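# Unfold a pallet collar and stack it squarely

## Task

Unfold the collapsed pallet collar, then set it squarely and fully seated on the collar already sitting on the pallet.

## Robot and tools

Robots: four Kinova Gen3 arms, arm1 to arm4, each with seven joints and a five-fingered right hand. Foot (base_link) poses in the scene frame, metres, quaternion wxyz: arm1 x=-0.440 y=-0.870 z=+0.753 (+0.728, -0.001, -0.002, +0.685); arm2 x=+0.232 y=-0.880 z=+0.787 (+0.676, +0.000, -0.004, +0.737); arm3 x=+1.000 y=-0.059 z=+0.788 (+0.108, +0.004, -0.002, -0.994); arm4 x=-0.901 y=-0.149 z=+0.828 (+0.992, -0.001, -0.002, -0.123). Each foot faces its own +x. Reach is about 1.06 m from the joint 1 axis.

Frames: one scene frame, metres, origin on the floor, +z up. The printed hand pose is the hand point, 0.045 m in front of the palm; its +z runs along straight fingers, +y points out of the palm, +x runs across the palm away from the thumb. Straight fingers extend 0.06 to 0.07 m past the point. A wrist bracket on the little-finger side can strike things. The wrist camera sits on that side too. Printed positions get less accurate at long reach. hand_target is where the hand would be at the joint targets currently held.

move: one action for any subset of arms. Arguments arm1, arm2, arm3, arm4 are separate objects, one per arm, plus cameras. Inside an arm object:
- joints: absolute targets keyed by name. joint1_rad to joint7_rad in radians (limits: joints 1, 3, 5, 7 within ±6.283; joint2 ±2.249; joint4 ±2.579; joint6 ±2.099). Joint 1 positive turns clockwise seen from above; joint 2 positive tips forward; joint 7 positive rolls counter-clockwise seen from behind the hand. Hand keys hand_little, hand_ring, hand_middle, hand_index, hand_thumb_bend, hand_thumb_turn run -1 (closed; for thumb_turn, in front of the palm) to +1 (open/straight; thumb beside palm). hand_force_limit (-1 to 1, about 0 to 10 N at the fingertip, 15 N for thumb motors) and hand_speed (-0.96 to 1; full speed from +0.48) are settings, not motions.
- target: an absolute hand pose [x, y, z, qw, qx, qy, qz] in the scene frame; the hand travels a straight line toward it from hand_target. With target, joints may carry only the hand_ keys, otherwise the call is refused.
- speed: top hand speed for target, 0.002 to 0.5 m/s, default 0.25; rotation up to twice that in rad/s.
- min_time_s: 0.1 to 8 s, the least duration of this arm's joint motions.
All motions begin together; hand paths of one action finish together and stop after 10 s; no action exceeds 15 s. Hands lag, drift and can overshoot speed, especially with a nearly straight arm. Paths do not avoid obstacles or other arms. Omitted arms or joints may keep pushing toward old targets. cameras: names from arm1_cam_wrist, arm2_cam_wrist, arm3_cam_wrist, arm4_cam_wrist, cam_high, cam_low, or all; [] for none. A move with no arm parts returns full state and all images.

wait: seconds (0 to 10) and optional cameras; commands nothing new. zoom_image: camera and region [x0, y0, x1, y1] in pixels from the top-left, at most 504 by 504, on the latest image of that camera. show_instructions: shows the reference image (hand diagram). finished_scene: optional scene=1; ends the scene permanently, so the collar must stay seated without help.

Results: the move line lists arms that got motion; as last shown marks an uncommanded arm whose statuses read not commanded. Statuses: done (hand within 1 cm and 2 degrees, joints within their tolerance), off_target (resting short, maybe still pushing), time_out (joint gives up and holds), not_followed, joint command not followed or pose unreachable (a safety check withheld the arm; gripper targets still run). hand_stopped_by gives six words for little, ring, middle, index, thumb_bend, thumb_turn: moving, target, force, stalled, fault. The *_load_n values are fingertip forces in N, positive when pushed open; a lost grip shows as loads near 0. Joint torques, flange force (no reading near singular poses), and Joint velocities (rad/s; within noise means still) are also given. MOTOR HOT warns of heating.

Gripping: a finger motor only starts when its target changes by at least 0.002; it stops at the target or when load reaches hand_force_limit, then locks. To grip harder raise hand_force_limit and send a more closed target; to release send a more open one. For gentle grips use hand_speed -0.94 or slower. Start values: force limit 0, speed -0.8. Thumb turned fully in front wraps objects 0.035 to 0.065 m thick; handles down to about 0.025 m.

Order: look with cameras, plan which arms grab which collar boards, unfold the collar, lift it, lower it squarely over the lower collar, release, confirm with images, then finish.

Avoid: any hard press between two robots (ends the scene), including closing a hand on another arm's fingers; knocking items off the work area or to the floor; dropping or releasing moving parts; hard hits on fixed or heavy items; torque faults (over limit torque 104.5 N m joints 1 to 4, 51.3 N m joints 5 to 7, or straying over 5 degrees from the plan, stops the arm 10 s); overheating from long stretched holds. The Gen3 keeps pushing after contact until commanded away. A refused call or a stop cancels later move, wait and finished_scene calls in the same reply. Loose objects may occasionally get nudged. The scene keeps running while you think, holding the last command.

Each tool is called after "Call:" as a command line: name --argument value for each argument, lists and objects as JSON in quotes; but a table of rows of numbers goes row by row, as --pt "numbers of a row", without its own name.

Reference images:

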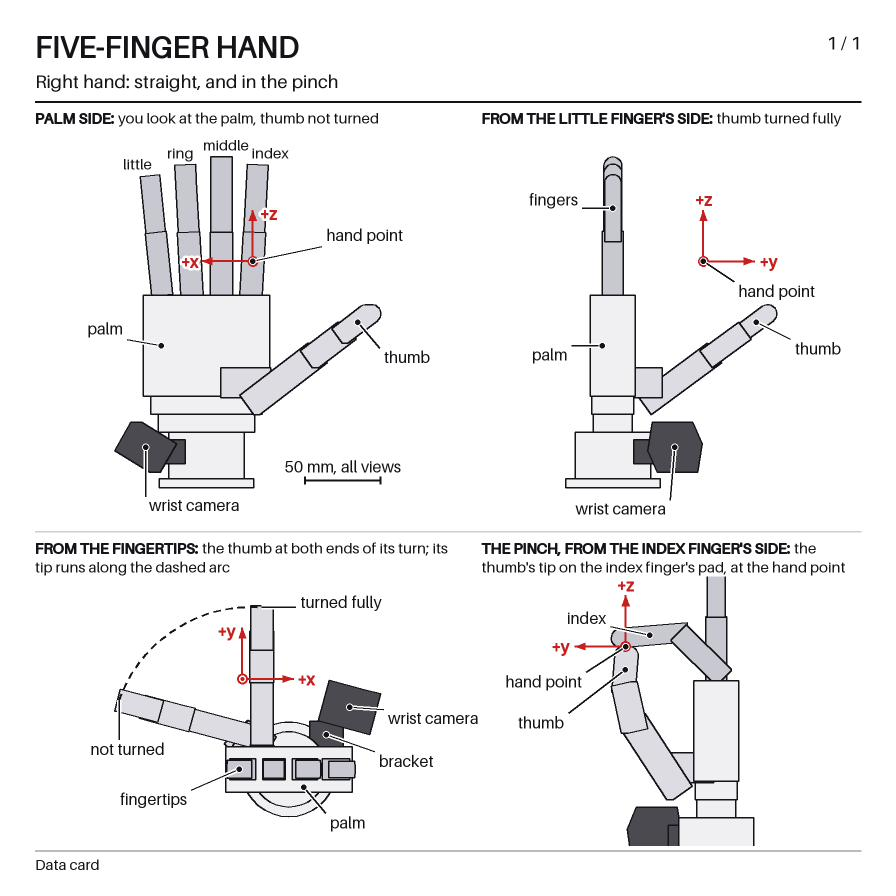

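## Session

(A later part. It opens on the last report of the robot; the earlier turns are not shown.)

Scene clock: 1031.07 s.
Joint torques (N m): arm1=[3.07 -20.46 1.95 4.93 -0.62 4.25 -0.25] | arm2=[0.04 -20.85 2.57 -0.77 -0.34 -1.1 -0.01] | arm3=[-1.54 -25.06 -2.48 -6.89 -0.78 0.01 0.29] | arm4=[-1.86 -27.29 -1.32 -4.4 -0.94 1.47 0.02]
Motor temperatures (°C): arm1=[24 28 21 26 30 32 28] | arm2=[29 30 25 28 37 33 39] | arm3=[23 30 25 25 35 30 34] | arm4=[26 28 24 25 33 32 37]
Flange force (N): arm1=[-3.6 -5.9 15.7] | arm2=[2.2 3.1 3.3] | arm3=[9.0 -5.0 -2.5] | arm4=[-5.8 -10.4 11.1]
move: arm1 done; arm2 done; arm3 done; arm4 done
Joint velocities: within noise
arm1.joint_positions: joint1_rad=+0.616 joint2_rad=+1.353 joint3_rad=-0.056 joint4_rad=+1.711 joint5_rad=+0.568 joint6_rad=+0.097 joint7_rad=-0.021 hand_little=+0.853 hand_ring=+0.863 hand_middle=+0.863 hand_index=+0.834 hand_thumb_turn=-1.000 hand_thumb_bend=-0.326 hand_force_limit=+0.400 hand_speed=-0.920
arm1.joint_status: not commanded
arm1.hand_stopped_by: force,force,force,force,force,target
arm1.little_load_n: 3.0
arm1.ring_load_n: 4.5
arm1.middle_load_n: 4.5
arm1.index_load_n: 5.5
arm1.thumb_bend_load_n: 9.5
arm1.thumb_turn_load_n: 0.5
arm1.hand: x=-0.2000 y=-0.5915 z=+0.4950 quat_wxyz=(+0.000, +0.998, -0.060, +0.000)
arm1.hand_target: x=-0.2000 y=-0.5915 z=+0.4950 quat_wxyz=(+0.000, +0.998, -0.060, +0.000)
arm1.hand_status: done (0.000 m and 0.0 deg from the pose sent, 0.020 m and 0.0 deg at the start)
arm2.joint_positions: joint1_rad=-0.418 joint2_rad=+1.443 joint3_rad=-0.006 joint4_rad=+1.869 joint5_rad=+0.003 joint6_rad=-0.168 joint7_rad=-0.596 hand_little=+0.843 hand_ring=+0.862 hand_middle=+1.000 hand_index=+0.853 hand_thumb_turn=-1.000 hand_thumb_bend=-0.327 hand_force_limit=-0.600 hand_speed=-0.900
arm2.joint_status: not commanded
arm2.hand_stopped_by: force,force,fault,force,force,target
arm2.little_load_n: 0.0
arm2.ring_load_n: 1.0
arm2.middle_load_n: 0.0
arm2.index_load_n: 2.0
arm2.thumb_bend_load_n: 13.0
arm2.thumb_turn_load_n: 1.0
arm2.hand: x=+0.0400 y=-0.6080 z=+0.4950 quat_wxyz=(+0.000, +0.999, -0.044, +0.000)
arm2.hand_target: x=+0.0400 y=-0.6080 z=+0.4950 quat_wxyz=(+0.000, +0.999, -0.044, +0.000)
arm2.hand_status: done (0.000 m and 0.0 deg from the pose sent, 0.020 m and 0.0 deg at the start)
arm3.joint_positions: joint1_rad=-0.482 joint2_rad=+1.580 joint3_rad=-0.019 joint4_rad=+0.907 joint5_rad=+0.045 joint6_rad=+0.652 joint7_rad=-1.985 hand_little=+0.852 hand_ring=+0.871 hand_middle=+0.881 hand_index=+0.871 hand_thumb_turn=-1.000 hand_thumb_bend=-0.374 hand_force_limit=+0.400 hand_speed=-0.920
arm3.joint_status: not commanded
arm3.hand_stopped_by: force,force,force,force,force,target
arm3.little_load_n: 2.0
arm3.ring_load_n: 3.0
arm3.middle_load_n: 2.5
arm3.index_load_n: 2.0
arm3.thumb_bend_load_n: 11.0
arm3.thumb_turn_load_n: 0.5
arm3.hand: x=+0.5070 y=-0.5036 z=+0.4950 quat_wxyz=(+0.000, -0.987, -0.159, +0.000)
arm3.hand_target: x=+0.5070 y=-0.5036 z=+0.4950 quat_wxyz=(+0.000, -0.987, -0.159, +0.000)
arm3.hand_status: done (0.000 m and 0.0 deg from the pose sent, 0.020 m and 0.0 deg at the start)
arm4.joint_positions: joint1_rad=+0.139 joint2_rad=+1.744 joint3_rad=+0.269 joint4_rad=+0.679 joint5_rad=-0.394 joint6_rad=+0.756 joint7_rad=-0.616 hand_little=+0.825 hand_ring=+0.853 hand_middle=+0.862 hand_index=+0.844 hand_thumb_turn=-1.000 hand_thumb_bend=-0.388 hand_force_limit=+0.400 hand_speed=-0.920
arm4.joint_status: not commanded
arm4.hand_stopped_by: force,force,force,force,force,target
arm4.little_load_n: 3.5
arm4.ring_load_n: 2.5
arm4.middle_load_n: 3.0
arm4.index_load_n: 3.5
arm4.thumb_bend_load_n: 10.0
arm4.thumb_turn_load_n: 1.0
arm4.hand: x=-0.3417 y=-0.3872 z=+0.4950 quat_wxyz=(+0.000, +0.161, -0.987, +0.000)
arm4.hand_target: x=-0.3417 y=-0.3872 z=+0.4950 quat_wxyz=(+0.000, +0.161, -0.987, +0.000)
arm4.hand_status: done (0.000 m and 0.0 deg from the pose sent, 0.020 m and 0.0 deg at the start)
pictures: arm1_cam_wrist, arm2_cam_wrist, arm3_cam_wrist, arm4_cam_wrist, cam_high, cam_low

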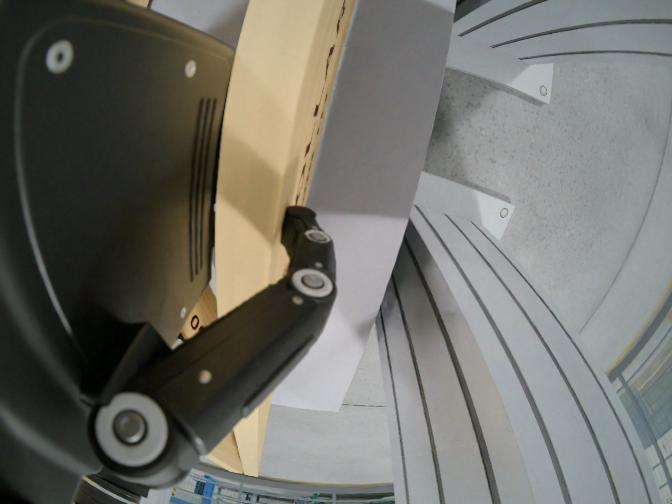

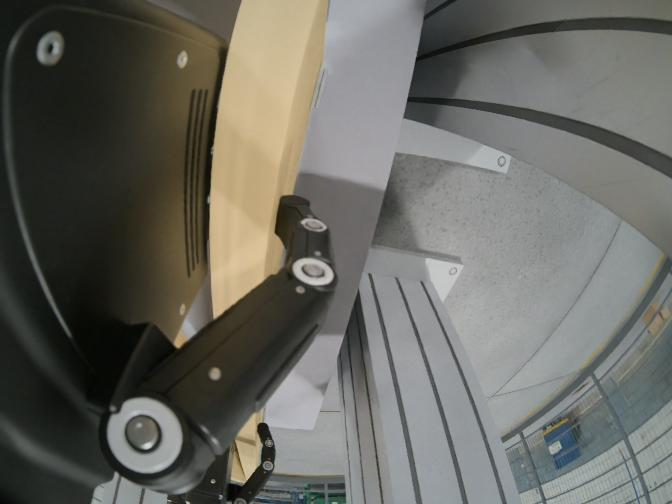

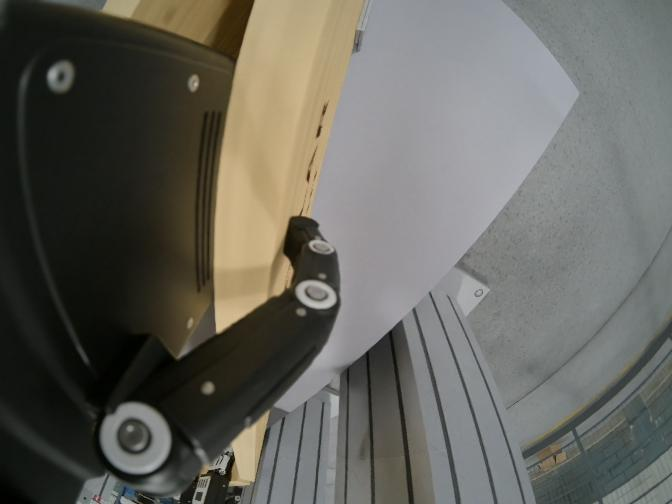

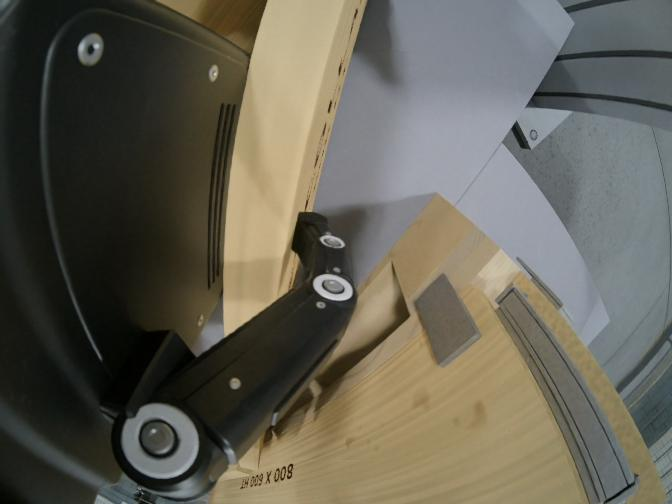

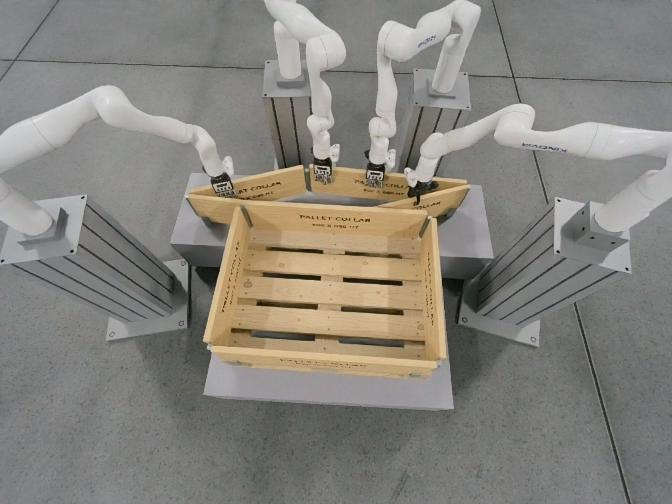

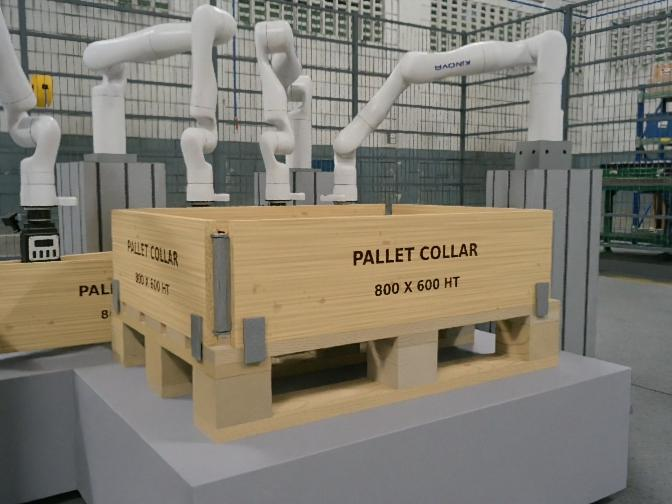

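Call:
move --arm1 '{"target": [-0.20, -0.5915, 0.472, 0, 0.9982, -0.06, 0], "speed": 0.05}' --arm2 '{"target": [0.04, -0.608, 0.472, 0, 0.99905, -0.0436, 0], "speed": 0.05}' --arm3 '{"target": [0.507, -0.5036, 0.472, 0, 0.9873, 0.159, 0], "speed": 0.05}' --arm4 '{"target": [-0.3417, -0.3872, 0.472, 0, -0.1607, 0.987, 0], "speed": 0.05}' --cameras '["arm2_cam_wrist"]'

Scene clock: 1064.83 s.
Joint torques (N m): arm1=[3 -12 1.69 3.51 -0.73 2.88 -0.32] | arm2=[-0.06 -18.32 2.62 -1.9 -0.37 -1.48 0] | arm3=[-1.75 -18.28 -2.53 -5.52 -0.77 -0.58 0.26] | arm4=[-0.7 -19.5 -0.97 -3.14 -0.44 0.03 -0.03]
Motor temperatures (°C): arm1=[24 28 21 26 30 32 28] | arm2=[29 30 25 28 37 33 39] | arm3=[23 31 25 25 35 29 34] | arm4=[26 28 24 25 33 31 37]
Flange force (N): arm1=[-4.5 -3.8 -8.2] | arm2=[2.9 3.9 -5.9] | arm3=[11.1 -6.3 -16.1] | arm4=[-5.1 -7.0 -4.1]
move: arm1 done; arm2 done; arm3 done; arm4 done
Joint velocities: within noise
arm1.joint_positions: joint1_rad=+0.609 joint2_rad=+1.407 joint3_rad=-0.046 joint4_rad=+1.671 joint5_rad=+0.567 joint6_rad=+0.080 joint7_rad=-0.024 hand_little=+0.853 hand_ring=+0.862 hand_middle=+0.863 hand_index=+0.834 hand_thumb_turn=-1.000 hand_thumb_bend=-0.326 hand_force_limit=+0.400 hand_speed=-0.920
arm1.joint_status: not commanded
arm1.hand_stopped_by: force,force,force,force,force,target
arm1.little_load_n: 2.0
arm1.ring_load_n: 3.5
arm1.middle_load_n: 3.0
arm1.index_load_n: 4.0
arm1.thumb_bend_load_n: 10.5
arm1.thumb_turn_load_n: 0.5
arm1.hand: x=-0.2000 y=-0.5915 z=+0.4720 quat_wxyz=(+0.000, +0.998, -0.060, +0.000)
arm1.hand_target: x=-0.2000 y=-0.5915 z=+0.4720 quat_wxyz=(+0.000, +0.998, -0.060, +0.000)
arm1.hand_status: done (0.000 m and 0.0 deg from the pose sent, 0.023 m and 0.0 deg at the start)
arm2.joint_positions: joint1_rad=-0.418 joint2_rad=+1.499 joint3_rad=-0.006 joint4_rad=+1.821 joint5_rad=+0.003 joint6_rad=-0.175 joint7_rad=-0.596 hand_little=+0.843 hand_ring=+0.862 hand_middle=+1.000 hand_index=+0.852 hand_thumb_turn=-1.000 hand_thumb_bend=-0.327 hand_force_limit=-0.600 hand_speed=-0.900
arm2.joint_status: not commanded
arm2.hand_stopped_by: force,force,fault,force,force,target
arm2.little_load_n: 0.0
arm2.ring_load_n: 1.0
arm2.middle_load_n: 0.0
arm2.index_load_n: 2.0
arm2.thumb_bend_load_n: 13.0
arm2.thumb_turn_load_n: 1.0
arm2.hand: x=+0.0400 y=-0.6080 z=+0.4720 quat_wxyz=(+0.000, +0.999, -0.044, +0.000)
arm2.hand_target: x=+0.0400 y=-0.6080 z=+0.4720 quat_wxyz=(+0.000, +0.999, -0.044, +0.000)
arm2.hand_status: done (0.000 m and 0.0 deg from the pose sent, 0.023 m and 0.0 deg at the start)
arm3.joint_positions: joint1_rad=-0.482 joint2_rad=+1.636 joint3_rad=-0.020 joint4_rad=+0.846 joint5_rad=+0.045 joint6_rad=+0.656 joint7_rad=-1.984 hand_little=+0.852 hand_ring=+0.871 hand_middle=+0.881 hand_index=+0.871 hand_thumb_turn=-1.000 hand_thumb_bend=-0.374 hand_force_limit=+0.400 hand_speed=-0.920
arm3.joint_status: not commanded
arm3.hand_stopped_by: force,force,force,force,force,target
arm3.little_load_n: 2.0
arm3.ring_load_n: 3.5
arm3.middle_load_n: 2.5
arm3.index_load_n: 2.5
arm3.thumb_bend_load_n: 10.5
arm3.thumb_turn_load_n: 0.5
arm3.hand: x=+0.5070 y=-0.5036 z=+0.4720 quat_wxyz=(+0.000, -0.987, -0.159, +0.000)
arm3.hand_target: x=+0.5070 y=-0.5036 z=+0.4720 quat_wxyz=(+0.000, -0.987, -0.159, +0.000)
arm3.hand_status: done (0.000 m and 0.0 deg from the pose sent, 0.023 m and 0.0 deg at the start)
arm4.joint_positions: joint1_rad=+0.146 joint2_rad=+1.811 joint3_rad=+0.278 joint4_rad=+0.588 joint5_rad=-0.393 joint6_rad=+0.777 joint7_rad=-0.635 hand_little=+0.825 hand_ring=+0.853 hand_middle=+0.862 hand_index=+0.844 hand_thumb_turn=-1.000 hand_thumb_bend=-0.388 hand_force_limit=+0.400 hand_speed=-0.920
arm4.joint_status: not commanded
arm4.hand_stopped_by: force,force,force,force,force,target
arm4.little_load_n: 2.5
arm4.ring_load_n: 2.0
arm4.middle_load_n: 2.0
arm4.index_load_n: 2.5
arm4.thumb_bend_load_n: 10.5
arm4.thumb_turn_load_n: 1.0
arm4.hand: x=-0.3417 y=-0.3872 z=+0.4720 quat_wxyz=(+0.000, +0.161, -0.987, +0.000)
arm4.hand_target: x=-0.3417 y=-0.3872 z=+0.4720 quat_wxyz=(+0.000, +0.161, -0.987, +0.000)
arm4.hand_status: done (0.000 m and 0.0 deg from the pose sent, 0.023 m and 0.0 deg at the start)

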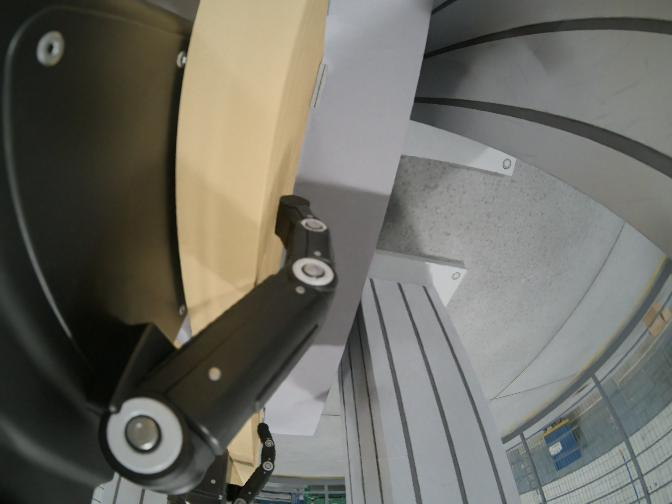

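Call:
move --arm1 '{"joints": {"hand_thumb_bend": 0.1, "hand_little": 1, "hand_ring": 1, "hand_middle": 1, "hand_index": 1, "hand_force_limit": 0.6, "hand_speed": -0.5}}' --arm2 '{"joints": {"hand_thumb_bend": 0.1, "hand_little": 1, "hand_ring": 1, "hand_index": 1, "hand_force_limit": 0.6, "hand_speed": -0.5}}' --arm3 '{"joints": {"hand_thumb_bend": 0.1, "hand_little": 1, "hand_ring": 1, "hand_middle": 1, "hand_index": 1, "hand_force_limit": 0.6, "hand_speed": -0.5}}' --arm4 '{"joints": {"hand_thumb_bend": 0.1, "hand_little": 1, "hand_ring": 1, "hand_middle": 1, "hand_index": 1, "hand_force_limit": 0.6, "hand_speed": -0.5}}' --cameras '[]'

Call:
move --arm1 '{"target": [-0.20, -0.5915, 0.452, 0, 0.9982, -0.06, 0], "speed": 0.05}' --arm2 '{"target": [0.04, -0.608, 0.452, 0, 0.99905, -0.0436, 0], "speed": 0.05}' --arm3 '{"target": [0.507, -0.5036, 0.452, 0, 0.9873, 0.159, 0], "speed": 0.05}' --arm4 '{"target": [-0.3417, -0.3872, 0.452, 0, -0.1607, 0.987, 0], "speed": 0.05}' --cameras '["all"]'

Scene clock: 1203.37 s.
Joint torques (N m): arm1=[1.4 -19.26 -0.33 1.56 -0.42 1.34 0.02] | arm2=[-1.27 -16.66 0.43 2.12 -0.08 0.16 0.06] | arm3=[-0.64 -21.45 -1.12 -5.77 -0.03 0.16 0.49] | arm4=[-1.72 -22.82 -1.03 -3.61 -0.45 0.64 0.13]
Motor temperatures (°C): arm1=[24 28 21 25 30 32 28] | arm2=[29 29 25 28 37 33 39] | arm3=[23 30 25 25 35 29 34] | arm4=[26 27 24 25 33 31 37]
Flange force (N): arm1=[-2.9 -0.9 4.8] | arm2=[2.1 -3.7 -0.8] | arm3=[10.4 -3.6 -9.0] | arm4=[-6.6 -10.7 3.9]
move: arm1 done; arm2 done; arm3 done; arm4 done
Joint velocities: within noise
arm1.joint_positions: joint1_rad=+0.609 joint2_rad=+1.407 joint3_rad=-0.046 joint4_rad=+1.671 joint5_rad=+0.567 joint6_rad=+0.080 joint7_rad=-0.024 hand_little=+1.000 hand_ring=+1.000 hand_middle=+1.000 hand_index=+1.000 hand_thumb_turn=-1.000 hand_thumb_bend=+0.100 hand_force_limit=+0.600 hand_speed=-0.500
arm1.joint_status: all done
arm1.hand_stopped_by: target,target,target,target,target,target
arm1.little_load_n: 0.0
arm1.ring_load_n: 0.0
arm1.middle_load_n: 0.0
arm1.index_load_n: 0.0
arm1.thumb_bend_load_n: 0.0
arm1.thumb_turn_load_n: 0.0
arm1.hand: x=-0.2000 y=-0.5915 z=+0.4720 quat_wxyz=(+0.000, +0.998, -0.060, +0.000)
arm1.hand_target: x=-0.2000 y=-0.5915 z=+0.4720 quat_wxyz=(+0.000, +0.998, -0.060, +0.000)
arm1.hand_status: not commanded
arm2.joint_positions: joint1_rad=-0.418 joint2_rad=+1.499 joint3_rad=-0.006 joint4_rad=+1.821 joint5_rad=+0.003 joint6_rad=-0.175 joint7_rad=-0.596 hand_little=+1.000 hand_ring=+1.000 hand_middle=+1.000 hand_index=+1.000 hand_thumb_turn=-1.000 hand_thumb_bend=+0.100 hand_force_limit=+0.600 hand_speed=-0.500
arm2.joint_status: all done
arm2.hand_stopped_by: target,target,fault,target,target,target
arm2.little_load_n: 0.0
arm2.ring_load_n: 0.0
arm2.middle_load_n: 0.0
arm2.index_load_n: 0.0
arm2.thumb_bend_load_n: 0.0
arm2.thumb_turn_load_n: 0.0
arm2.hand: x=+0.0400 y=-0.6080 z=+0.4720 quat_wxyz=(+0.000, +0.999, -0.044, +0.000)
arm2.hand_target: x=+0.0400 y=-0.6080 z=+0.4720 quat_wxyz=(+0.000, +0.999, -0.044, +0.000)
arm2.hand_status: not commanded
arm3.joint_positions: joint1_rad=-0.482 joint2_rad=+1.636 joint3_rad=-0.020 joint4_rad=+0.846 joint5_rad=+0.045 joint6_rad=+0.656 joint7_rad=-1.984 hand_little=+1.000 hand_ring=+1.000 hand_middle=+1.000 hand_index=+1.000 hand_thumb_turn=-1.000 hand_thumb_bend=+0.100 hand_force_limit=+0.600 hand_speed=-0.500
arm3.joint_status: all done
arm3.hand_stopped_by: target,target,target,target,target,target
arm3.little_load_n: 0.0
arm3.ring_load_n: 0.0
arm3.middle_load_n: 0.0
arm3.index_load_n: 0.0
arm3.thumb_bend_load_n: -0.5
arm3.thumb_turn_load_n: 0.0
arm3.hand: x=+0.5070 y=-0.5036 z=+0.4720 quat_wxyz=(+0.000, -0.987, -0.159, +0.000)
arm3.hand_target: x=+0.5070 y=-0.5036 z=+0.4720 quat_wxyz=(+0.000, -0.987, -0.159, +0.000)
arm3.hand_status: not commanded
arm4.joint_positions: joint1_rad=+0.146 joint2_rad=+1.811 joint3_rad=+0.278 joint4_rad=+0.588 joint5_rad=-0.393 joint6_rad=+0.777 joint7_rad=-0.635 hand_little=+1.000 hand_ring=+1.000 hand_middle=+1.000 hand_index=+1.000 hand_thumb_turn=-1.000 hand_thumb_bend=+0.100 hand_force_limit=+0.600 hand_speed=-0.500
arm4.joint_status: all done
arm4.hand_stopped_by: target,target,target,target,target,target
arm4.little_load_n: 0.0
arm4.ring_load_n: 0.0
arm4.middle_load_n: 0.0
arm4.index_load_n: -0.5
arm4.thumb_bend_load_n: 0.0
arm4.thumb_turn_load_n: 0.0
arm4.hand: x=-0.3417 y=-0.3872 z=+0.4720 quat_wxyz=(+0.000, +0.161, -0.987, +0.000)
arm4.hand_target: x=-0.3417 y=-0.3872 z=+0.4720 quat_wxyz=(+0.000, +0.161, -0.987, +0.000)
arm4.hand_status: not commanded

Scene clock: 1204.33 s.
Joint torques (N m): arm1=[3.99 0.45 1.07 0.56 -1.74 0.16 -1.55] | arm2=[1.62 -13.75 5.68 -10.77 -1.08 -4.63 -0.35] | arm3=[-1.25 1.47 -3.64 -2.86 -2.29 -3.1 -1.64] | arm4=[3.75 -4.83 1.57 -1.86 0.86 -5.19 -0.93]
Motor temperatures (°C): arm1=[24 28 21 25 30 32 28] | arm2=[29 29 25 28 37 33 39] | arm3=[23 30 25 25 35 29 34] | arm4=[26 27 24 25 33 31 37]
Flange force (N): arm1=[-5.6 -1.5 -44.9] | arm2=[6.2 17.1 -37.8] | arm3=[21.9 -12.9 -59.0] | arm4=no reading
move: arm1 done; arm2 done; arm3 done; arm4 done
Joint velocities: within noise
arm1.joint_positions: joint1_rad=+0.605 joint2_rad=+1.455 joint3_rad=-0.040 joint4_rad=+1.633 joint5_rad=+0.567 joint6_rad=+0.069 joint7_rad=-0.026 hand_little=+1.000 hand_ring=+1.000 hand_middle=+1.000 hand_index=+1.000 hand_thumb_turn=-1.000 hand_thumb_bend=+0.102 hand_force_limit=+0.600 hand_speed=-0.500
arm1.joint_status: not commanded
arm1.hand_stopped_by: target,target,target,target,target,target
arm1.little_load_n: 0.0
arm1.ring_load_n: 0.0
arm1.middle_load_n: 0.0
arm1.index_load_n: 0.0
arm1.thumb_bend_load_n: 6.5
arm1.thumb_turn_load_n: 2.5
arm1.hand: x=-0.2000 y=-0.5915 z=+0.4520 quat_wxyz=(+0.000, +0.998, -0.060, +0.000)
arm1.hand_target: x=-0.2000 y=-0.5915 z=+0.4520 quat_wxyz=(+0.000, +0.998, -0.060, +0.000)
arm1.hand_status: done (0.000 m and 0.0 deg from the pose sent, 0.020 m and 0.0 deg at the start)
arm2.joint_positions: joint1_rad=-0.418 joint2_rad=+1.547 joint3_rad=-0.006 joint4_rad=+1.776 joint5_rad=+0.003 joint6_rad=-0.179 joint7_rad=-0.596 hand_little=+1.000 hand_ring=+1.000 hand_middle=+1.000 hand_index=+1.000 hand_thumb_turn=-1.000 hand_thumb_bend=+0.101 hand_force_limit=+0.600 hand_speed=-0.500
arm2.joint_status: not commanded
arm2.hand_stopped_by: target,target,fault,target,target,target
arm2.little_load_n: 0.0
arm2.ring_load_n: 0.0
arm2.middle_load_n: 0.0
arm2.index_load_n: 0.0
arm2.thumb_bend_load_n: 8.0
arm2.thumb_turn_load_n: 2.0
arm2.hand: x=+0.0400 y=-0.6080 z=+0.4520 quat_wxyz=(+0.000, +0.999, -0.044, +0.000)
arm2.hand_target: x=+0.0400 y=-0.6080 z=+0.4520 quat_wxyz=(+0.000, +0.999, -0.044, +0.000)
arm2.hand_status: done (0.000 m and 0.0 deg from the pose sent, 0.020 m and 0.0 deg at the start)
arm3.joint_positions: joint1_rad=-0.482 joint2_rad=+1.688 joint3_rad=-0.020 joint4_rad=+0.786 joint5_rad=+0.045 joint6_rad=+0.664 joint7_rad=-1.982 hand_little=+1.000 hand_ring=+1.000 hand_middle=+1.000 hand_index=+1.000 hand_thumb_turn=-1.000 hand_thumb_bend=+0.102 hand_force_limit=+0.600 hand_speed=-0.500
arm3.joint_status: not commanded
arm3.hand_stopped_by: target,target,target,target,target,target
arm3.little_load_n: 0.0
arm3.ring_load_n: 0.0
arm3.middle_load_n: 0.0
arm3.index_load_n: 0.0
arm3.thumb_bend_load_n: 11.0
arm3.thumb_turn_load_n: 0.0
arm3.hand: x=+0.5069 y=-0.5036 z=+0.4520 quat_wxyz=(+0.000, -0.987, -0.159, +0.000)
arm3.hand_target: x=+0.5070 y=-0.5036 z=+0.4520 quat_wxyz=(+0.000, -0.987, -0.159, +0.000)
arm3.hand_status: done (0.000 m and 0.0 deg from the pose sent, 0.020 m and 0.0 deg at the start)
arm4.joint_positions: joint1_rad=+0.155 joint2_rad=+1.877 joint3_rad=+0.289 joint4_rad=+0.490 joint5_rad=-0.389 joint6_rad=+0.806 joint7_rad=-0.658 hand_little=+1.000 hand_ring=+1.000 hand_middle=+1.000 hand_index=+1.000 hand_thumb_turn=-1.000 hand_thumb_bend=+0.102 hand_force_limit=+0.600 hand_speed=-0.500
arm4.joint_status: not commanded
arm4.hand_stopped_by: target,target,target,target,target,target
arm4.little_load_n: 0.0
arm4.ring_load_n: 0.0
arm4.middle_load_n: 0.0
arm4.index_load_n: 0.0
arm4.thumb_bend_load_n: 8.0
arm4.thumb_turn_load_n: 0.0
arm4.hand: x=-0.3417 y=-0.3872 z=+0.4520 quat_wxyz=(+0.000, +0.161, -0.987, +0.000)
arm4.hand_target: x=-0.3417 y=-0.3872 z=+0.4520 quat_wxyz=(+0.000, +0.161, -0.987, +0.000)
arm4.hand_status: done (0.000 m and 0.0 deg from the pose sent, 0.020 m and 0.0 deg at the start)
pictures: arm1_cam_wrist, arm2_cam_wrist, arm3_cam_wrist, arm4_cam_wrist, cam_high, cam_low

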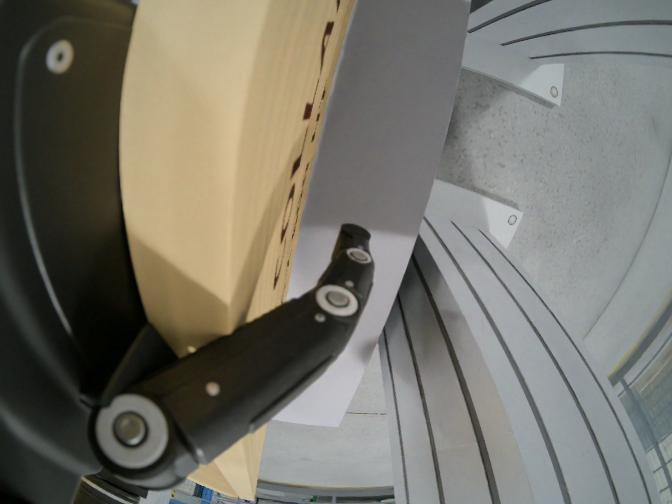

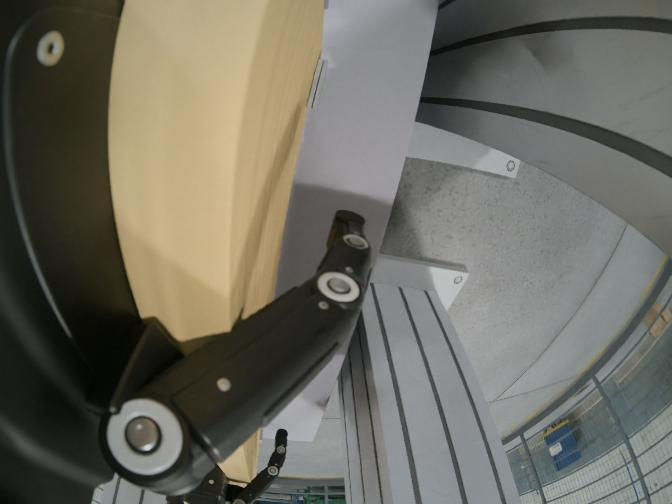

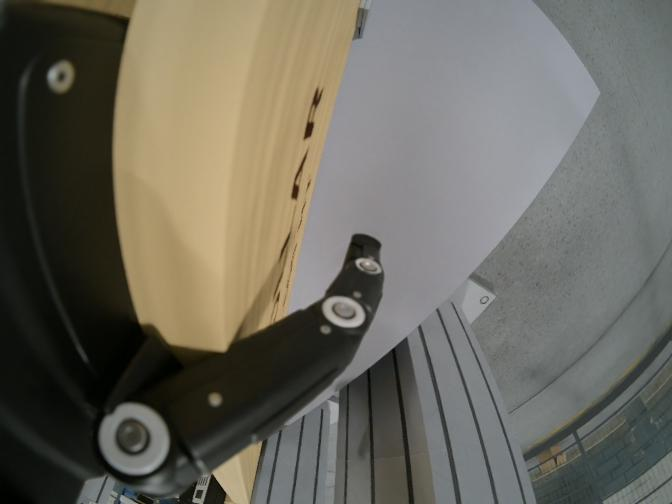

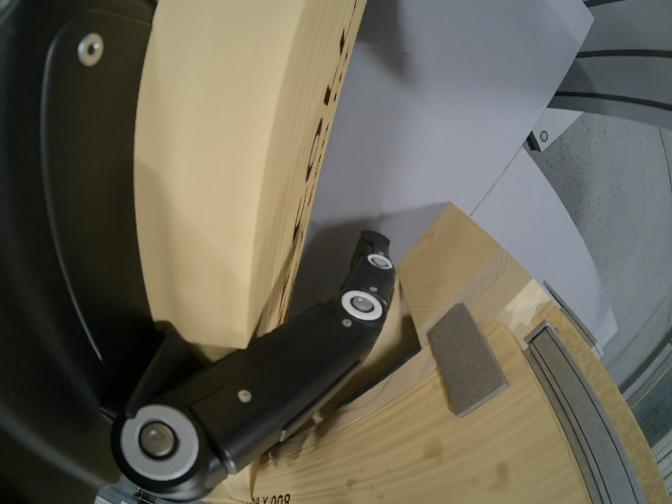

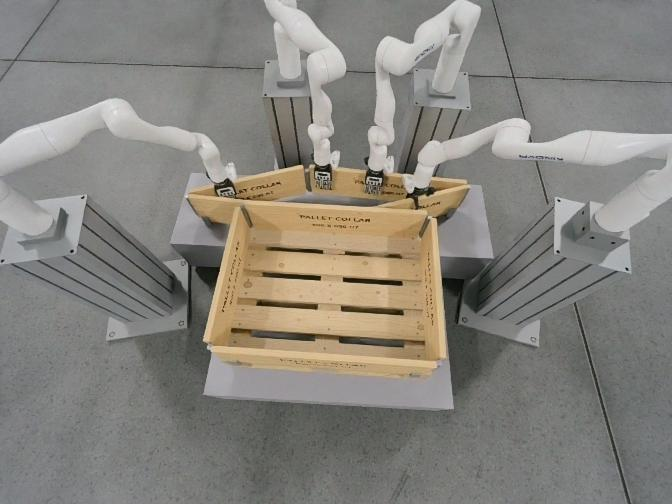

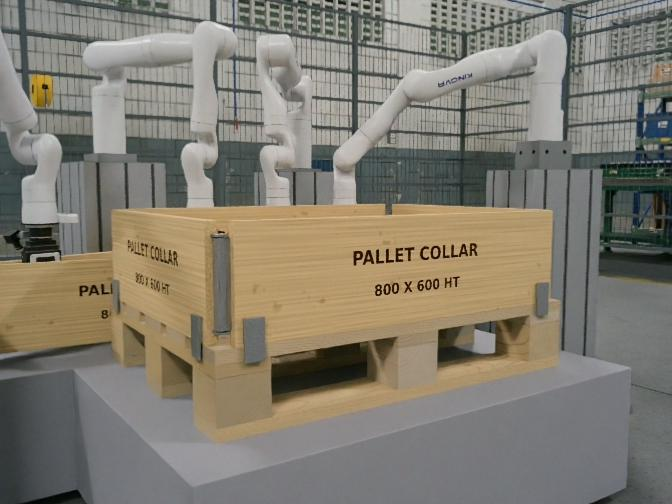

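Call:
move --arm1 '{"target": [-0.20, -0.5915, 0.467, 0, 0.9982, -0.06, 0], "speed": 0.05}' --arm2 '{"target": [0.04, -0.608, 0.467, 0, 0.99905, -0.0436, 0], "speed": 0.05}' --arm3 '{"target": [0.507, -0.5036, 0.467, 0, 0.9873, 0.159, 0], "speed": 0.05}' --arm4 '{"target": [-0.3417, -0.3872, 0.467, 0, -0.1607, 0.987, 0], "speed": 0.05}' --cameras '[]'

Scene clock: 1209.40 s.
Joint torques (N m): arm1=[0.94 -19.88 -0.78 0.62 -0.32 0.77 0.06] | arm2=[-1.28 -16.68 0.44 2.18 -0.05 0.17 0.09] | arm3=[-0.65 -21.46 -1.1 -5.74 -0.02 0.15 0.49] | arm4=[-1.16 -23.63 -0.58 -4.08 -0.27 0.4 0.12]
Motor temperatures (°C): arm1=[24 28 21 25 30 32 28] | arm2=[29 29 25 28 37 33 39] | arm3=[23 30 25 25 35 29 34] | arm4=[26 27 24 25 33 31 37]
Flange force (N): arm1=[-2.8 0.7 4.2] | arm2=[2.0 -3.8 -0.6] | arm3=[10.3 -3.6 -9.0] | arm4=[-6.7 -9.4 4.7]
move: arm1 done; arm2 done; arm3 done; arm4 done
Joint velocities: within noise
arm1.joint_positions: joint1_rad=+0.608 joint2_rad=+1.419 joint3_rad=-0.045 joint4_rad=+1.662 joint5_rad=+0.567 joint6_rad=+0.077 joint7_rad=-0.024 hand_little=+1.000 hand_ring=+1.000 hand_middle=+1.000 hand_index=+1.000 hand_thumb_turn=-1.000 hand_thumb_bend=+0.100 hand_force_limit=+0.600 hand_speed=-0.500
arm1.joint_status: not commanded
arm1.hand_stopped_by: target,target,target,target,target,target
arm1.little_load_n: 0.0
arm1.ring_load_n: 0.0
arm1.middle_load_n: 0.0
arm1.index_load_n: 0.0
arm1.thumb_bend_load_n: 0.0
arm1.thumb_turn_load_n: 0.0
arm1.hand: x=-0.2000 y=-0.5915 z=+0.4670 quat_wxyz=(+0.000, +0.998, -0.060, +0.000)
arm1.hand_target: x=-0.2000 y=-0.5915 z=+0.4670 quat_wxyz=(+0.000, +0.998, -0.060, +0.000)
arm1.hand_status: done (0.000 m and 0.0 deg from the pose sent, 0.015 m and 0.0 deg at the start)
arm2.joint_positions: joint1_rad=-0.418 joint2_rad=+1.511 joint3_rad=-0.006 joint4_rad=+1.810 joint5_rad=+0.003 joint6_rad=-0.176 joint7_rad=-0.596 hand_little=+1.000 hand_ring=+1.000 hand_middle=+1.000 hand_index=+1.000 hand_thumb_turn=-1.000 hand_thumb_bend=+0.100 hand_force_limit=+0.600 hand_speed=-0.500
arm2.joint_status: not commanded
arm2.hand_stopped_by: target,target,fault,target,target,target
arm2.little_load_n: 0.0
arm2.ring_load_n: 0.0
arm2.middle_load_n: 0.0
arm2.index_load_n: 0.0
arm2.thumb_bend_load_n: 0.0
arm2.thumb_turn_load_n: 0.0
arm2.hand: x=+0.0400 y=-0.6080 z=+0.4670 quat_wxyz=(+0.000, +0.999, -0.044, +0.000)
arm2.hand_target: x=+0.0400 y=-0.6080 z=+0.4670 quat_wxyz=(+0.000, +0.999, -0.044, +0.000)
arm2.hand_status: done (0.000 m and 0.0 deg from the pose sent, 0.015 m and 0.0 deg at the start)
arm3.joint_positions: joint1_rad=-0.482 joint2_rad=+1.649 joint3_rad=-0.020 joint4_rad=+0.832 joint5_rad=+0.045 joint6_rad=+0.657 joint7_rad=-1.983 hand_little=+1.000 hand_ring=+1.000 hand_middle=+1.000 hand_index=+1.000 hand_thumb_turn=-1.000 hand_thumb_bend=+0.100 hand_force_limit=+0.600 hand_speed=-0.500
arm3.joint_status: not commanded
arm3.hand_stopped_by: target,target,target,target,target,target
arm3.little_load_n: 0.0
arm3.ring_load_n: 0.0
arm3.middle_load_n: 0.0
arm3.index_load_n: 0.5
arm3.thumb_bend_load_n: 0.0
arm3.thumb_turn_load_n: 0.0
arm3.hand: x=+0.5070 y=-0.5036 z=+0.4670 quat_wxyz=(+0.000, -0.987, -0.159, +0.000)
arm3.hand_target: x=+0.5070 y=-0.5036 z=+0.4670 quat_wxyz=(+0.000, -0.987, -0.159, +0.000)
arm3.hand_status: done (0.000 m and 0.0 deg from the pose sent, 0.015 m and 0.0 deg at the start)
arm4.joint_positions: joint1_rad=+0.148 joint2_rad=+1.827 joint3_rad=+0.280 joint4_rad=+0.565 joint5_rad=-0.392 joint6_rad=+0.783 joint7_rad=-0.640 hand_little=+1.000 hand_ring=+1.000 hand_middle=+1.000 hand_index=+1.000 hand_thumb_turn=-1.000 hand_thumb_bend=+0.100 hand_force_limit=+0.600 hand_speed=-0.500
arm4.joint_status: not commanded
arm4.hand_stopped_by: target,target,target,target,target,target
arm4.little_load_n: 0.0
arm4.ring_load_n: 0.0
arm4.middle_load_n: 0.0
arm4.index_load_n: 0.0
arm4.thumb_bend_load_n: 0.0
arm4.thumb_turn_load_n: 0.0
arm4.hand: x=-0.3417 y=-0.3872 z=+0.4670 quat_wxyz=(+0.000, +0.161, -0.987, +0.000)
arm4.hand_target: x=-0.3417 y=-0.3872 z=+0.4670 quat_wxyz=(+0.000, +0.161, -0.987, +0.000)
arm4.hand_status: done (0.000 m and 0.0 deg from the pose sent, 0.015 m and 0.0 deg at the start)

Call:
move --arm1 '{"joints": {"hand_thumb_bend": -0.9, "hand_force_limit": 1.0, "hand_speed": -0.88}}' --arm2 '{"joints": {"hand_thumb_bend": -0.9, "hand_force_limit": 1.0, "hand_speed": -0.88}}' --arm3 '{"joints": {"hand_thumb_bend": -0.9, "hand_force_limit": 1.0, "hand_speed": -0.88}}' --arm4 '{"joints": {"hand_thumb_bend": -0.9, "hand_force_limit": 1.0, "hand_speed": -0.88}}' --cameras '[]'

Call:
move --arm1 '{"joints": {"hand_little": 0.3, "hand_ring": 0.3, "hand_middle": 0.3, "hand_index": 0.3, "hand_force_limit": -0.1, "hand_speed": -0.92}}' --arm2 '{"joints": {"hand_little": 0.3, "hand_ring": 0.3, "hand_index": 0.3, "hand_force_limit": 0.1, "hand_speed": -0.92}}' --arm3 '{"joints": {"hand_little": 0.3, "hand_ring": 0.3, "hand_middle": 0.3, "hand_index": 0.3, "hand_force_limit": -0.1, "hand_speed": -0.92}}' --arm4 '{"joints": {"hand_little": 0.3, "hand_ring": 0.3, "hand_middle": 0.3, "hand_index": 0.3, "hand_force_limit": -0.1, "hand_speed": -0.92}}' --cameras '[]'

Scene clock: 1225.77 s.
Joint torques (N m): arm1=[2.94 -20.23 0.26 2.21 -1.37 1.61 -1.07] | arm2=[0.71 -20.9 3.98 -2.33 -0.47 -1.9 -0.08] | arm3=[0.56 -22.11 -0.4 -5.77 -0.07 0.3 0.07] | arm4=[0.06 -24.92 0.07 -5.1 -0.42 -0.61 -0.43]
Motor temperatures (°C): arm1=[24 28 21 25 30 32 28] | arm2=[29 29 25 28 37 33 39] | arm3=[23 30 25 25 35 29 34] | arm4=[26 28 24 25 33 31 37]
Flange force (N): arm1=[-3.0 -2.8 8.5] | arm2=[1.7 5.8 -0.8] | arm3=[10.2 -2.2 -7.5] | arm4=[-5.6 -6.7 3.9]
move: arm1 off_target; arm2 off_target; arm3 off_target; arm4 off_target
Joint velocities: within noise
arm1.joint_positions: joint1_rad=+0.608 joint2_rad=+1.419 joint3_rad=-0.045 joint4_rad=+1.662 joint5_rad=+0.567 joint6_rad=+0.077 joint7_rad=-0.024 hand_little=+1.000 hand_ring=+1.000 hand_middle=+1.000 hand_index=+1.000 hand_thumb_turn=-1.000 hand_thumb_bend=-0.344 hand_force_limit=+1.000 hand_speed=-0.880
arm1.joint_status: hand_thumb_bend off_target (ended at -0.344, target -0.900); the others done
arm1.hand_stopped_by: target,target,target,target,force,target
arm1.little_load_n: 0.0
arm1.ring_load_n: 0.0
arm1.middle_load_n: 0.0
arm1.index_load_n: -0.5
arm1.thumb_bend_load_n: 14.0
arm1.thumb_turn_load_n: 0.5
arm1.hand: x=-0.2000 y=-0.5915 z=+0.4670 quat_wxyz=(+0.000, +0.998, -0.060, +0.000)
arm1.hand_target: x=-0.2000 y=-0.5915 z=+0.4670 quat_wxyz=(+0.000, +0.998, -0.060, +0.000)
arm1.hand_status: not commanded
arm2.joint_positions: joint1_rad=-0.418 joint2_rad=+1.511 joint3_rad=-0.006 joint4_rad=+1.810 joint5_rad=+0.003 joint6_rad=-0.176 joint7_rad=-0.596 hand_little=+1.000 hand_ring=+1.000 hand_middle=+1.000 hand_index=+1.000 hand_thumb_turn=-1.000 hand_thumb_bend=-0.329 hand_force_limit=+1.000 hand_speed=-0.880
arm2.joint_status: hand_thumb_bend off_target (ended at -0.329, target -0.900); the others done
arm2.hand_stopped_by: target,target,fault,target,force,target
arm2.little_load_n: 0.0
arm2.ring_load_n: 0.0
arm2.middle_load_n: 0.0
arm2.index_load_n: 0.0
arm2.thumb_bend_load_n: 14.5
arm2.thumb_turn_load_n: 1.5
arm2.hand: x=+0.0400 y=-0.6080 z=+0.4670 quat_wxyz=(+0.000, +0.999, -0.044, +0.000)
arm2.hand_target: x=+0.0400 y=-0.6080 z=+0.4670 quat_wxyz=(+0.000, +0.999, -0.044, +0.000)
arm2.hand_status: not commanded
arm3.joint_positions: joint1_rad=-0.482 joint2_rad=+1.649 joint3_rad=-0.020 joint4_rad=+0.832 joint5_rad=+0.045 joint6_rad=+0.657 joint7_rad=-1.983 hand_little=+1.000 hand_ring=+1.000 hand_middle=+1.000 hand_index=+1.000 hand_thumb_turn=-1.000 hand_thumb_bend=-0.393 hand_force_limit=+1.000 hand_speed=-0.880
arm3.joint_status: hand_thumb_bend off_target (ended at -0.393, target -0.900); the others done
arm3.hand_stopped_by: target,target,target,target,force,target
arm3.little_load_n: 0.0
arm3.ring_load_n: 0.0
arm3.middle_load_n: 0.0
arm3.index_load_n: 0.0
arm3.thumb_bend_load_n: 14.5
arm3.thumb_turn_load_n: 0.5
arm3.hand: x=+0.5070 y=-0.5036 z=+0.4670 quat_wxyz=(+0.000, -0.987, -0.159, +0.000)
arm3.hand_target: x=+0.5070 y=-0.5036 z=+0.4670 quat_wxyz=(+0.000, -0.987, -0.159, +0.000)
arm3.hand_status: not commanded
arm4.joint_positions: joint1_rad=+0.148 joint2_rad=+1.827 joint3_rad=+0.280 joint4_rad=+0.565 joint5_rad=-0.392 joint6_rad=+0.783 joint7_rad=-0.640 hand_little=+1.000 hand_ring=+1.000 hand_middle=+1.000 hand_index=+1.000 hand_thumb_turn=-1.000 hand_thumb_bend=-0.424 hand_force_limit=+1.000 hand_speed=-0.880
arm4.joint_status: hand_thumb_bend off_target (ended at -0.424, target -0.900); the others done
arm4.hand_stopped_by: target,target,target,target,force,target
arm4.little_load_n: 0.0
arm4.ring_load_n: 0.0
arm4.middle_load_n: 0.0
arm4.index_load_n: 0.0
arm4.thumb_bend_load_n: 15.0
arm4.thumb_turn_load_n: 0.5
arm4.hand: x=-0.3417 y=-0.3872 z=+0.4670 quat_wxyz=(+0.000, +0.161, -0.987, +0.000)
arm4.hand_target: x=-0.3417 y=-0.3872 z=+0.4670 quat_wxyz=(+0.000, +0.161, -0.987, +0.000)
arm4.hand_status: not commanded

Scene clock: 1228.73 s.
Joint torques (N m): arm1=[2.85 -20.26 1.33 4.5 -0.98 3.53 -0.59] | arm2=[-0.22 -19.14 1.75 0.58 -0.45 -0.43 -0.16] | arm3=[-1.09 -23.73 -2.24 -6.64 -0.77 -0.11 0.27] | arm4=[-1.5 -25.67 -1.59 -4.06 -1.01 1.61 -0.13]
Motor temperatures (°C): arm1=[24 28 21 25 30 32 28] | arm2=[29 29 25 28 37 33 39] | arm3=[23 30 25 25 35 29 34] | arm4=[26 28 24 25 33 31 37]
Flange force (N): arm1=[-2.6 -5.0 13.7] | arm2=[2.1 0.5 1.7] | arm3=[10.0 -4.6 -5.7] | arm4=[-6.8 -11.0 10.1]
move: arm1 off_target; arm2 off_target; arm3 off_target; arm4 off_target
Joint velocities: within noise
arm1.joint_positions: joint1_rad=+0.608 joint2_rad=+1.419 joint3_rad=-0.045 joint4_rad=+1.662 joint5_rad=+0.567 joint6_rad=+0.077 joint7_rad=-0.024 hand_little=+0.845 hand_ring=+0.860 hand_middle=+0.861 hand_index=+0.831 hand_thumb_turn=-1.000 hand_thumb_bend=-0.344 hand_force_limit=-0.100 hand_speed=-0.920
arm1.joint_status: hand_little off_target (ended at +0.845, target +0.300); hand_ring off_target (ended at +0.860, target +0.300); hand_middle off_target (ended at +0.861, target +0.300); hand_index off_target (ended at +0.831, target +0.300); the others done
arm1.hand_stopped_by: force,force,force,force,force,target
arm1.little_load_n: 5.0
arm1.ring_load_n: 4.5
arm1.middle_load_n: 4.5
arm1.index_load_n: 6.0
arm1.thumb_bend_load_n: 15.0
arm1.thumb_turn_load_n: 0.5
arm1.hand: x=-0.2000 y=-0.5915 z=+0.4670 quat_wxyz=(+0.000, +0.998, -0.060, +0.000)
arm1.hand_target: x=-0.2000 y=-0.5915 z=+0.4670 quat_wxyz=(+0.000, +0.998, -0.060, +0.000)
arm1.hand_status: not commanded
arm2.joint_positions: joint1_rad=-0.418 joint2_rad=+1.511 joint3_rad=-0.006 joint4_rad=+1.810 joint5_rad=+0.003 joint6_rad=-0.176 joint7_rad=-0.596 hand_little=+0.815 hand_ring=+0.852 hand_middle=+1.000 hand_index=+0.837 hand_thumb_turn=-1.000 hand_thumb_bend=-0.328 hand_force_limit=+0.100 hand_speed=-0.920
arm2.joint_status: hand_little off_target (ended at +0.815, target +0.300); hand_ring off_target (ended at +0.852, target +0.300); hand_index off_target (ended at +0.837, target +0.300); the others done
arm2.hand_stopped_by: force,force,fault,force,force,target
arm2.little_load_n: 7.0
arm2.ring_load_n: 1.5
arm2.middle_load_n: 0.0
arm2.index_load_n: 5.0
arm2.thumb_bend_load_n: 17.5
arm2.thumb_turn_load_n: 1.5
arm2.hand: x=+0.0400 y=-0.6080 z=+0.4670 quat_wxyz=(+0.000, +0.999, -0.044, +0.000)
arm2.hand_target: x=+0.0400 y=-0.6080 z=+0.4670 quat_wxyz=(+0.000, +0.999, -0.044, +0.000)
arm2.hand_status: not commanded
arm3.joint_positions: joint1_rad=-0.482 joint2_rad=+1.649 joint3_rad=-0.020 joint4_rad=+0.832 joint5_rad=+0.045 joint6_rad=+0.657 joint7_rad=-1.983 hand_little=+0.837 hand_ring=+0.867 hand_middle=+0.868 hand_index=+0.860 hand_thumb_turn=-1.000 hand_thumb_bend=-0.392 hand_force_limit=-0.100 hand_speed=-0.920
arm3.joint_status: hand_little off_target (ended at +0.837, target +0.300); hand_ring off_target (ended at +0.867, target +0.300); hand_middle off_target (ended at +0.868, target +0.300); hand_index off_target (ended at +0.860, target +0.300); the others done
arm3.hand_stopped_by: force,force,force,force,force,target
arm3.little_load_n: 4.5
arm3.ring_load_n: 4.0
arm3.middle_load_n: 4.5
arm3.index_load_n: 4.5
arm3.thumb_bend_load_n: 15.5
arm3.thumb_turn_load_n: 0.5
arm3.hand: x=+0.5070 y=-0.5036 z=+0.4670 quat_wxyz=(+0.000, -0.987, -0.159, +0.000)
arm3.hand_target: x=+0.5070 y=-0.5036 z=+0.4670 quat_wxyz=(+0.000, -0.987, -0.159, +0.000)
arm3.hand_status: not commanded
arm4.joint_positions: joint1_rad=+0.148 joint2_rad=+1.827 joint3_rad=+0.280 joint4_rad=+0.565 joint5_rad=-0.392 joint6_rad=+0.783 joint7_rad=-0.640 hand_little=+0.807 hand_ring=+0.838 hand_middle=+0.852 hand_index=+0.837 hand_thumb_turn=-1.000 hand_thumb_bend=-0.424 hand_force_limit=-0.100 hand_speed=-0.920
arm4.joint_status: hand_little off_target (ended at +0.807, target +0.300); hand_ring off_target (ended at +0.838, target +0.300); hand_middle off_target (ended at +0.852, target +0.300); hand_index off_target (ended at +0.837, target +0.300); the others done
arm4.hand_stopped_by: force,force,force,force,force,target
arm4.little_load_n: 5.5
arm4.ring_load_n: 4.5
arm4.middle_load_n: 4.5
arm4.index_load_n: 4.5
arm4.thumb_bend_load_n: 15.5
arm4.thumb_turn_load_n: 1.0
arm4.hand: x=-0.3417 y=-0.3872 z=+0.4670 quat_wxyz=(+0.000, +0.161, -0.987, +0.000)
arm4.hand_target: x=-0.3417 y=-0.3872 z=+0.4670 quat_wxyz=(+0.000, +0.161, -0.987, +0.000)
arm4.hand_status: not commanded


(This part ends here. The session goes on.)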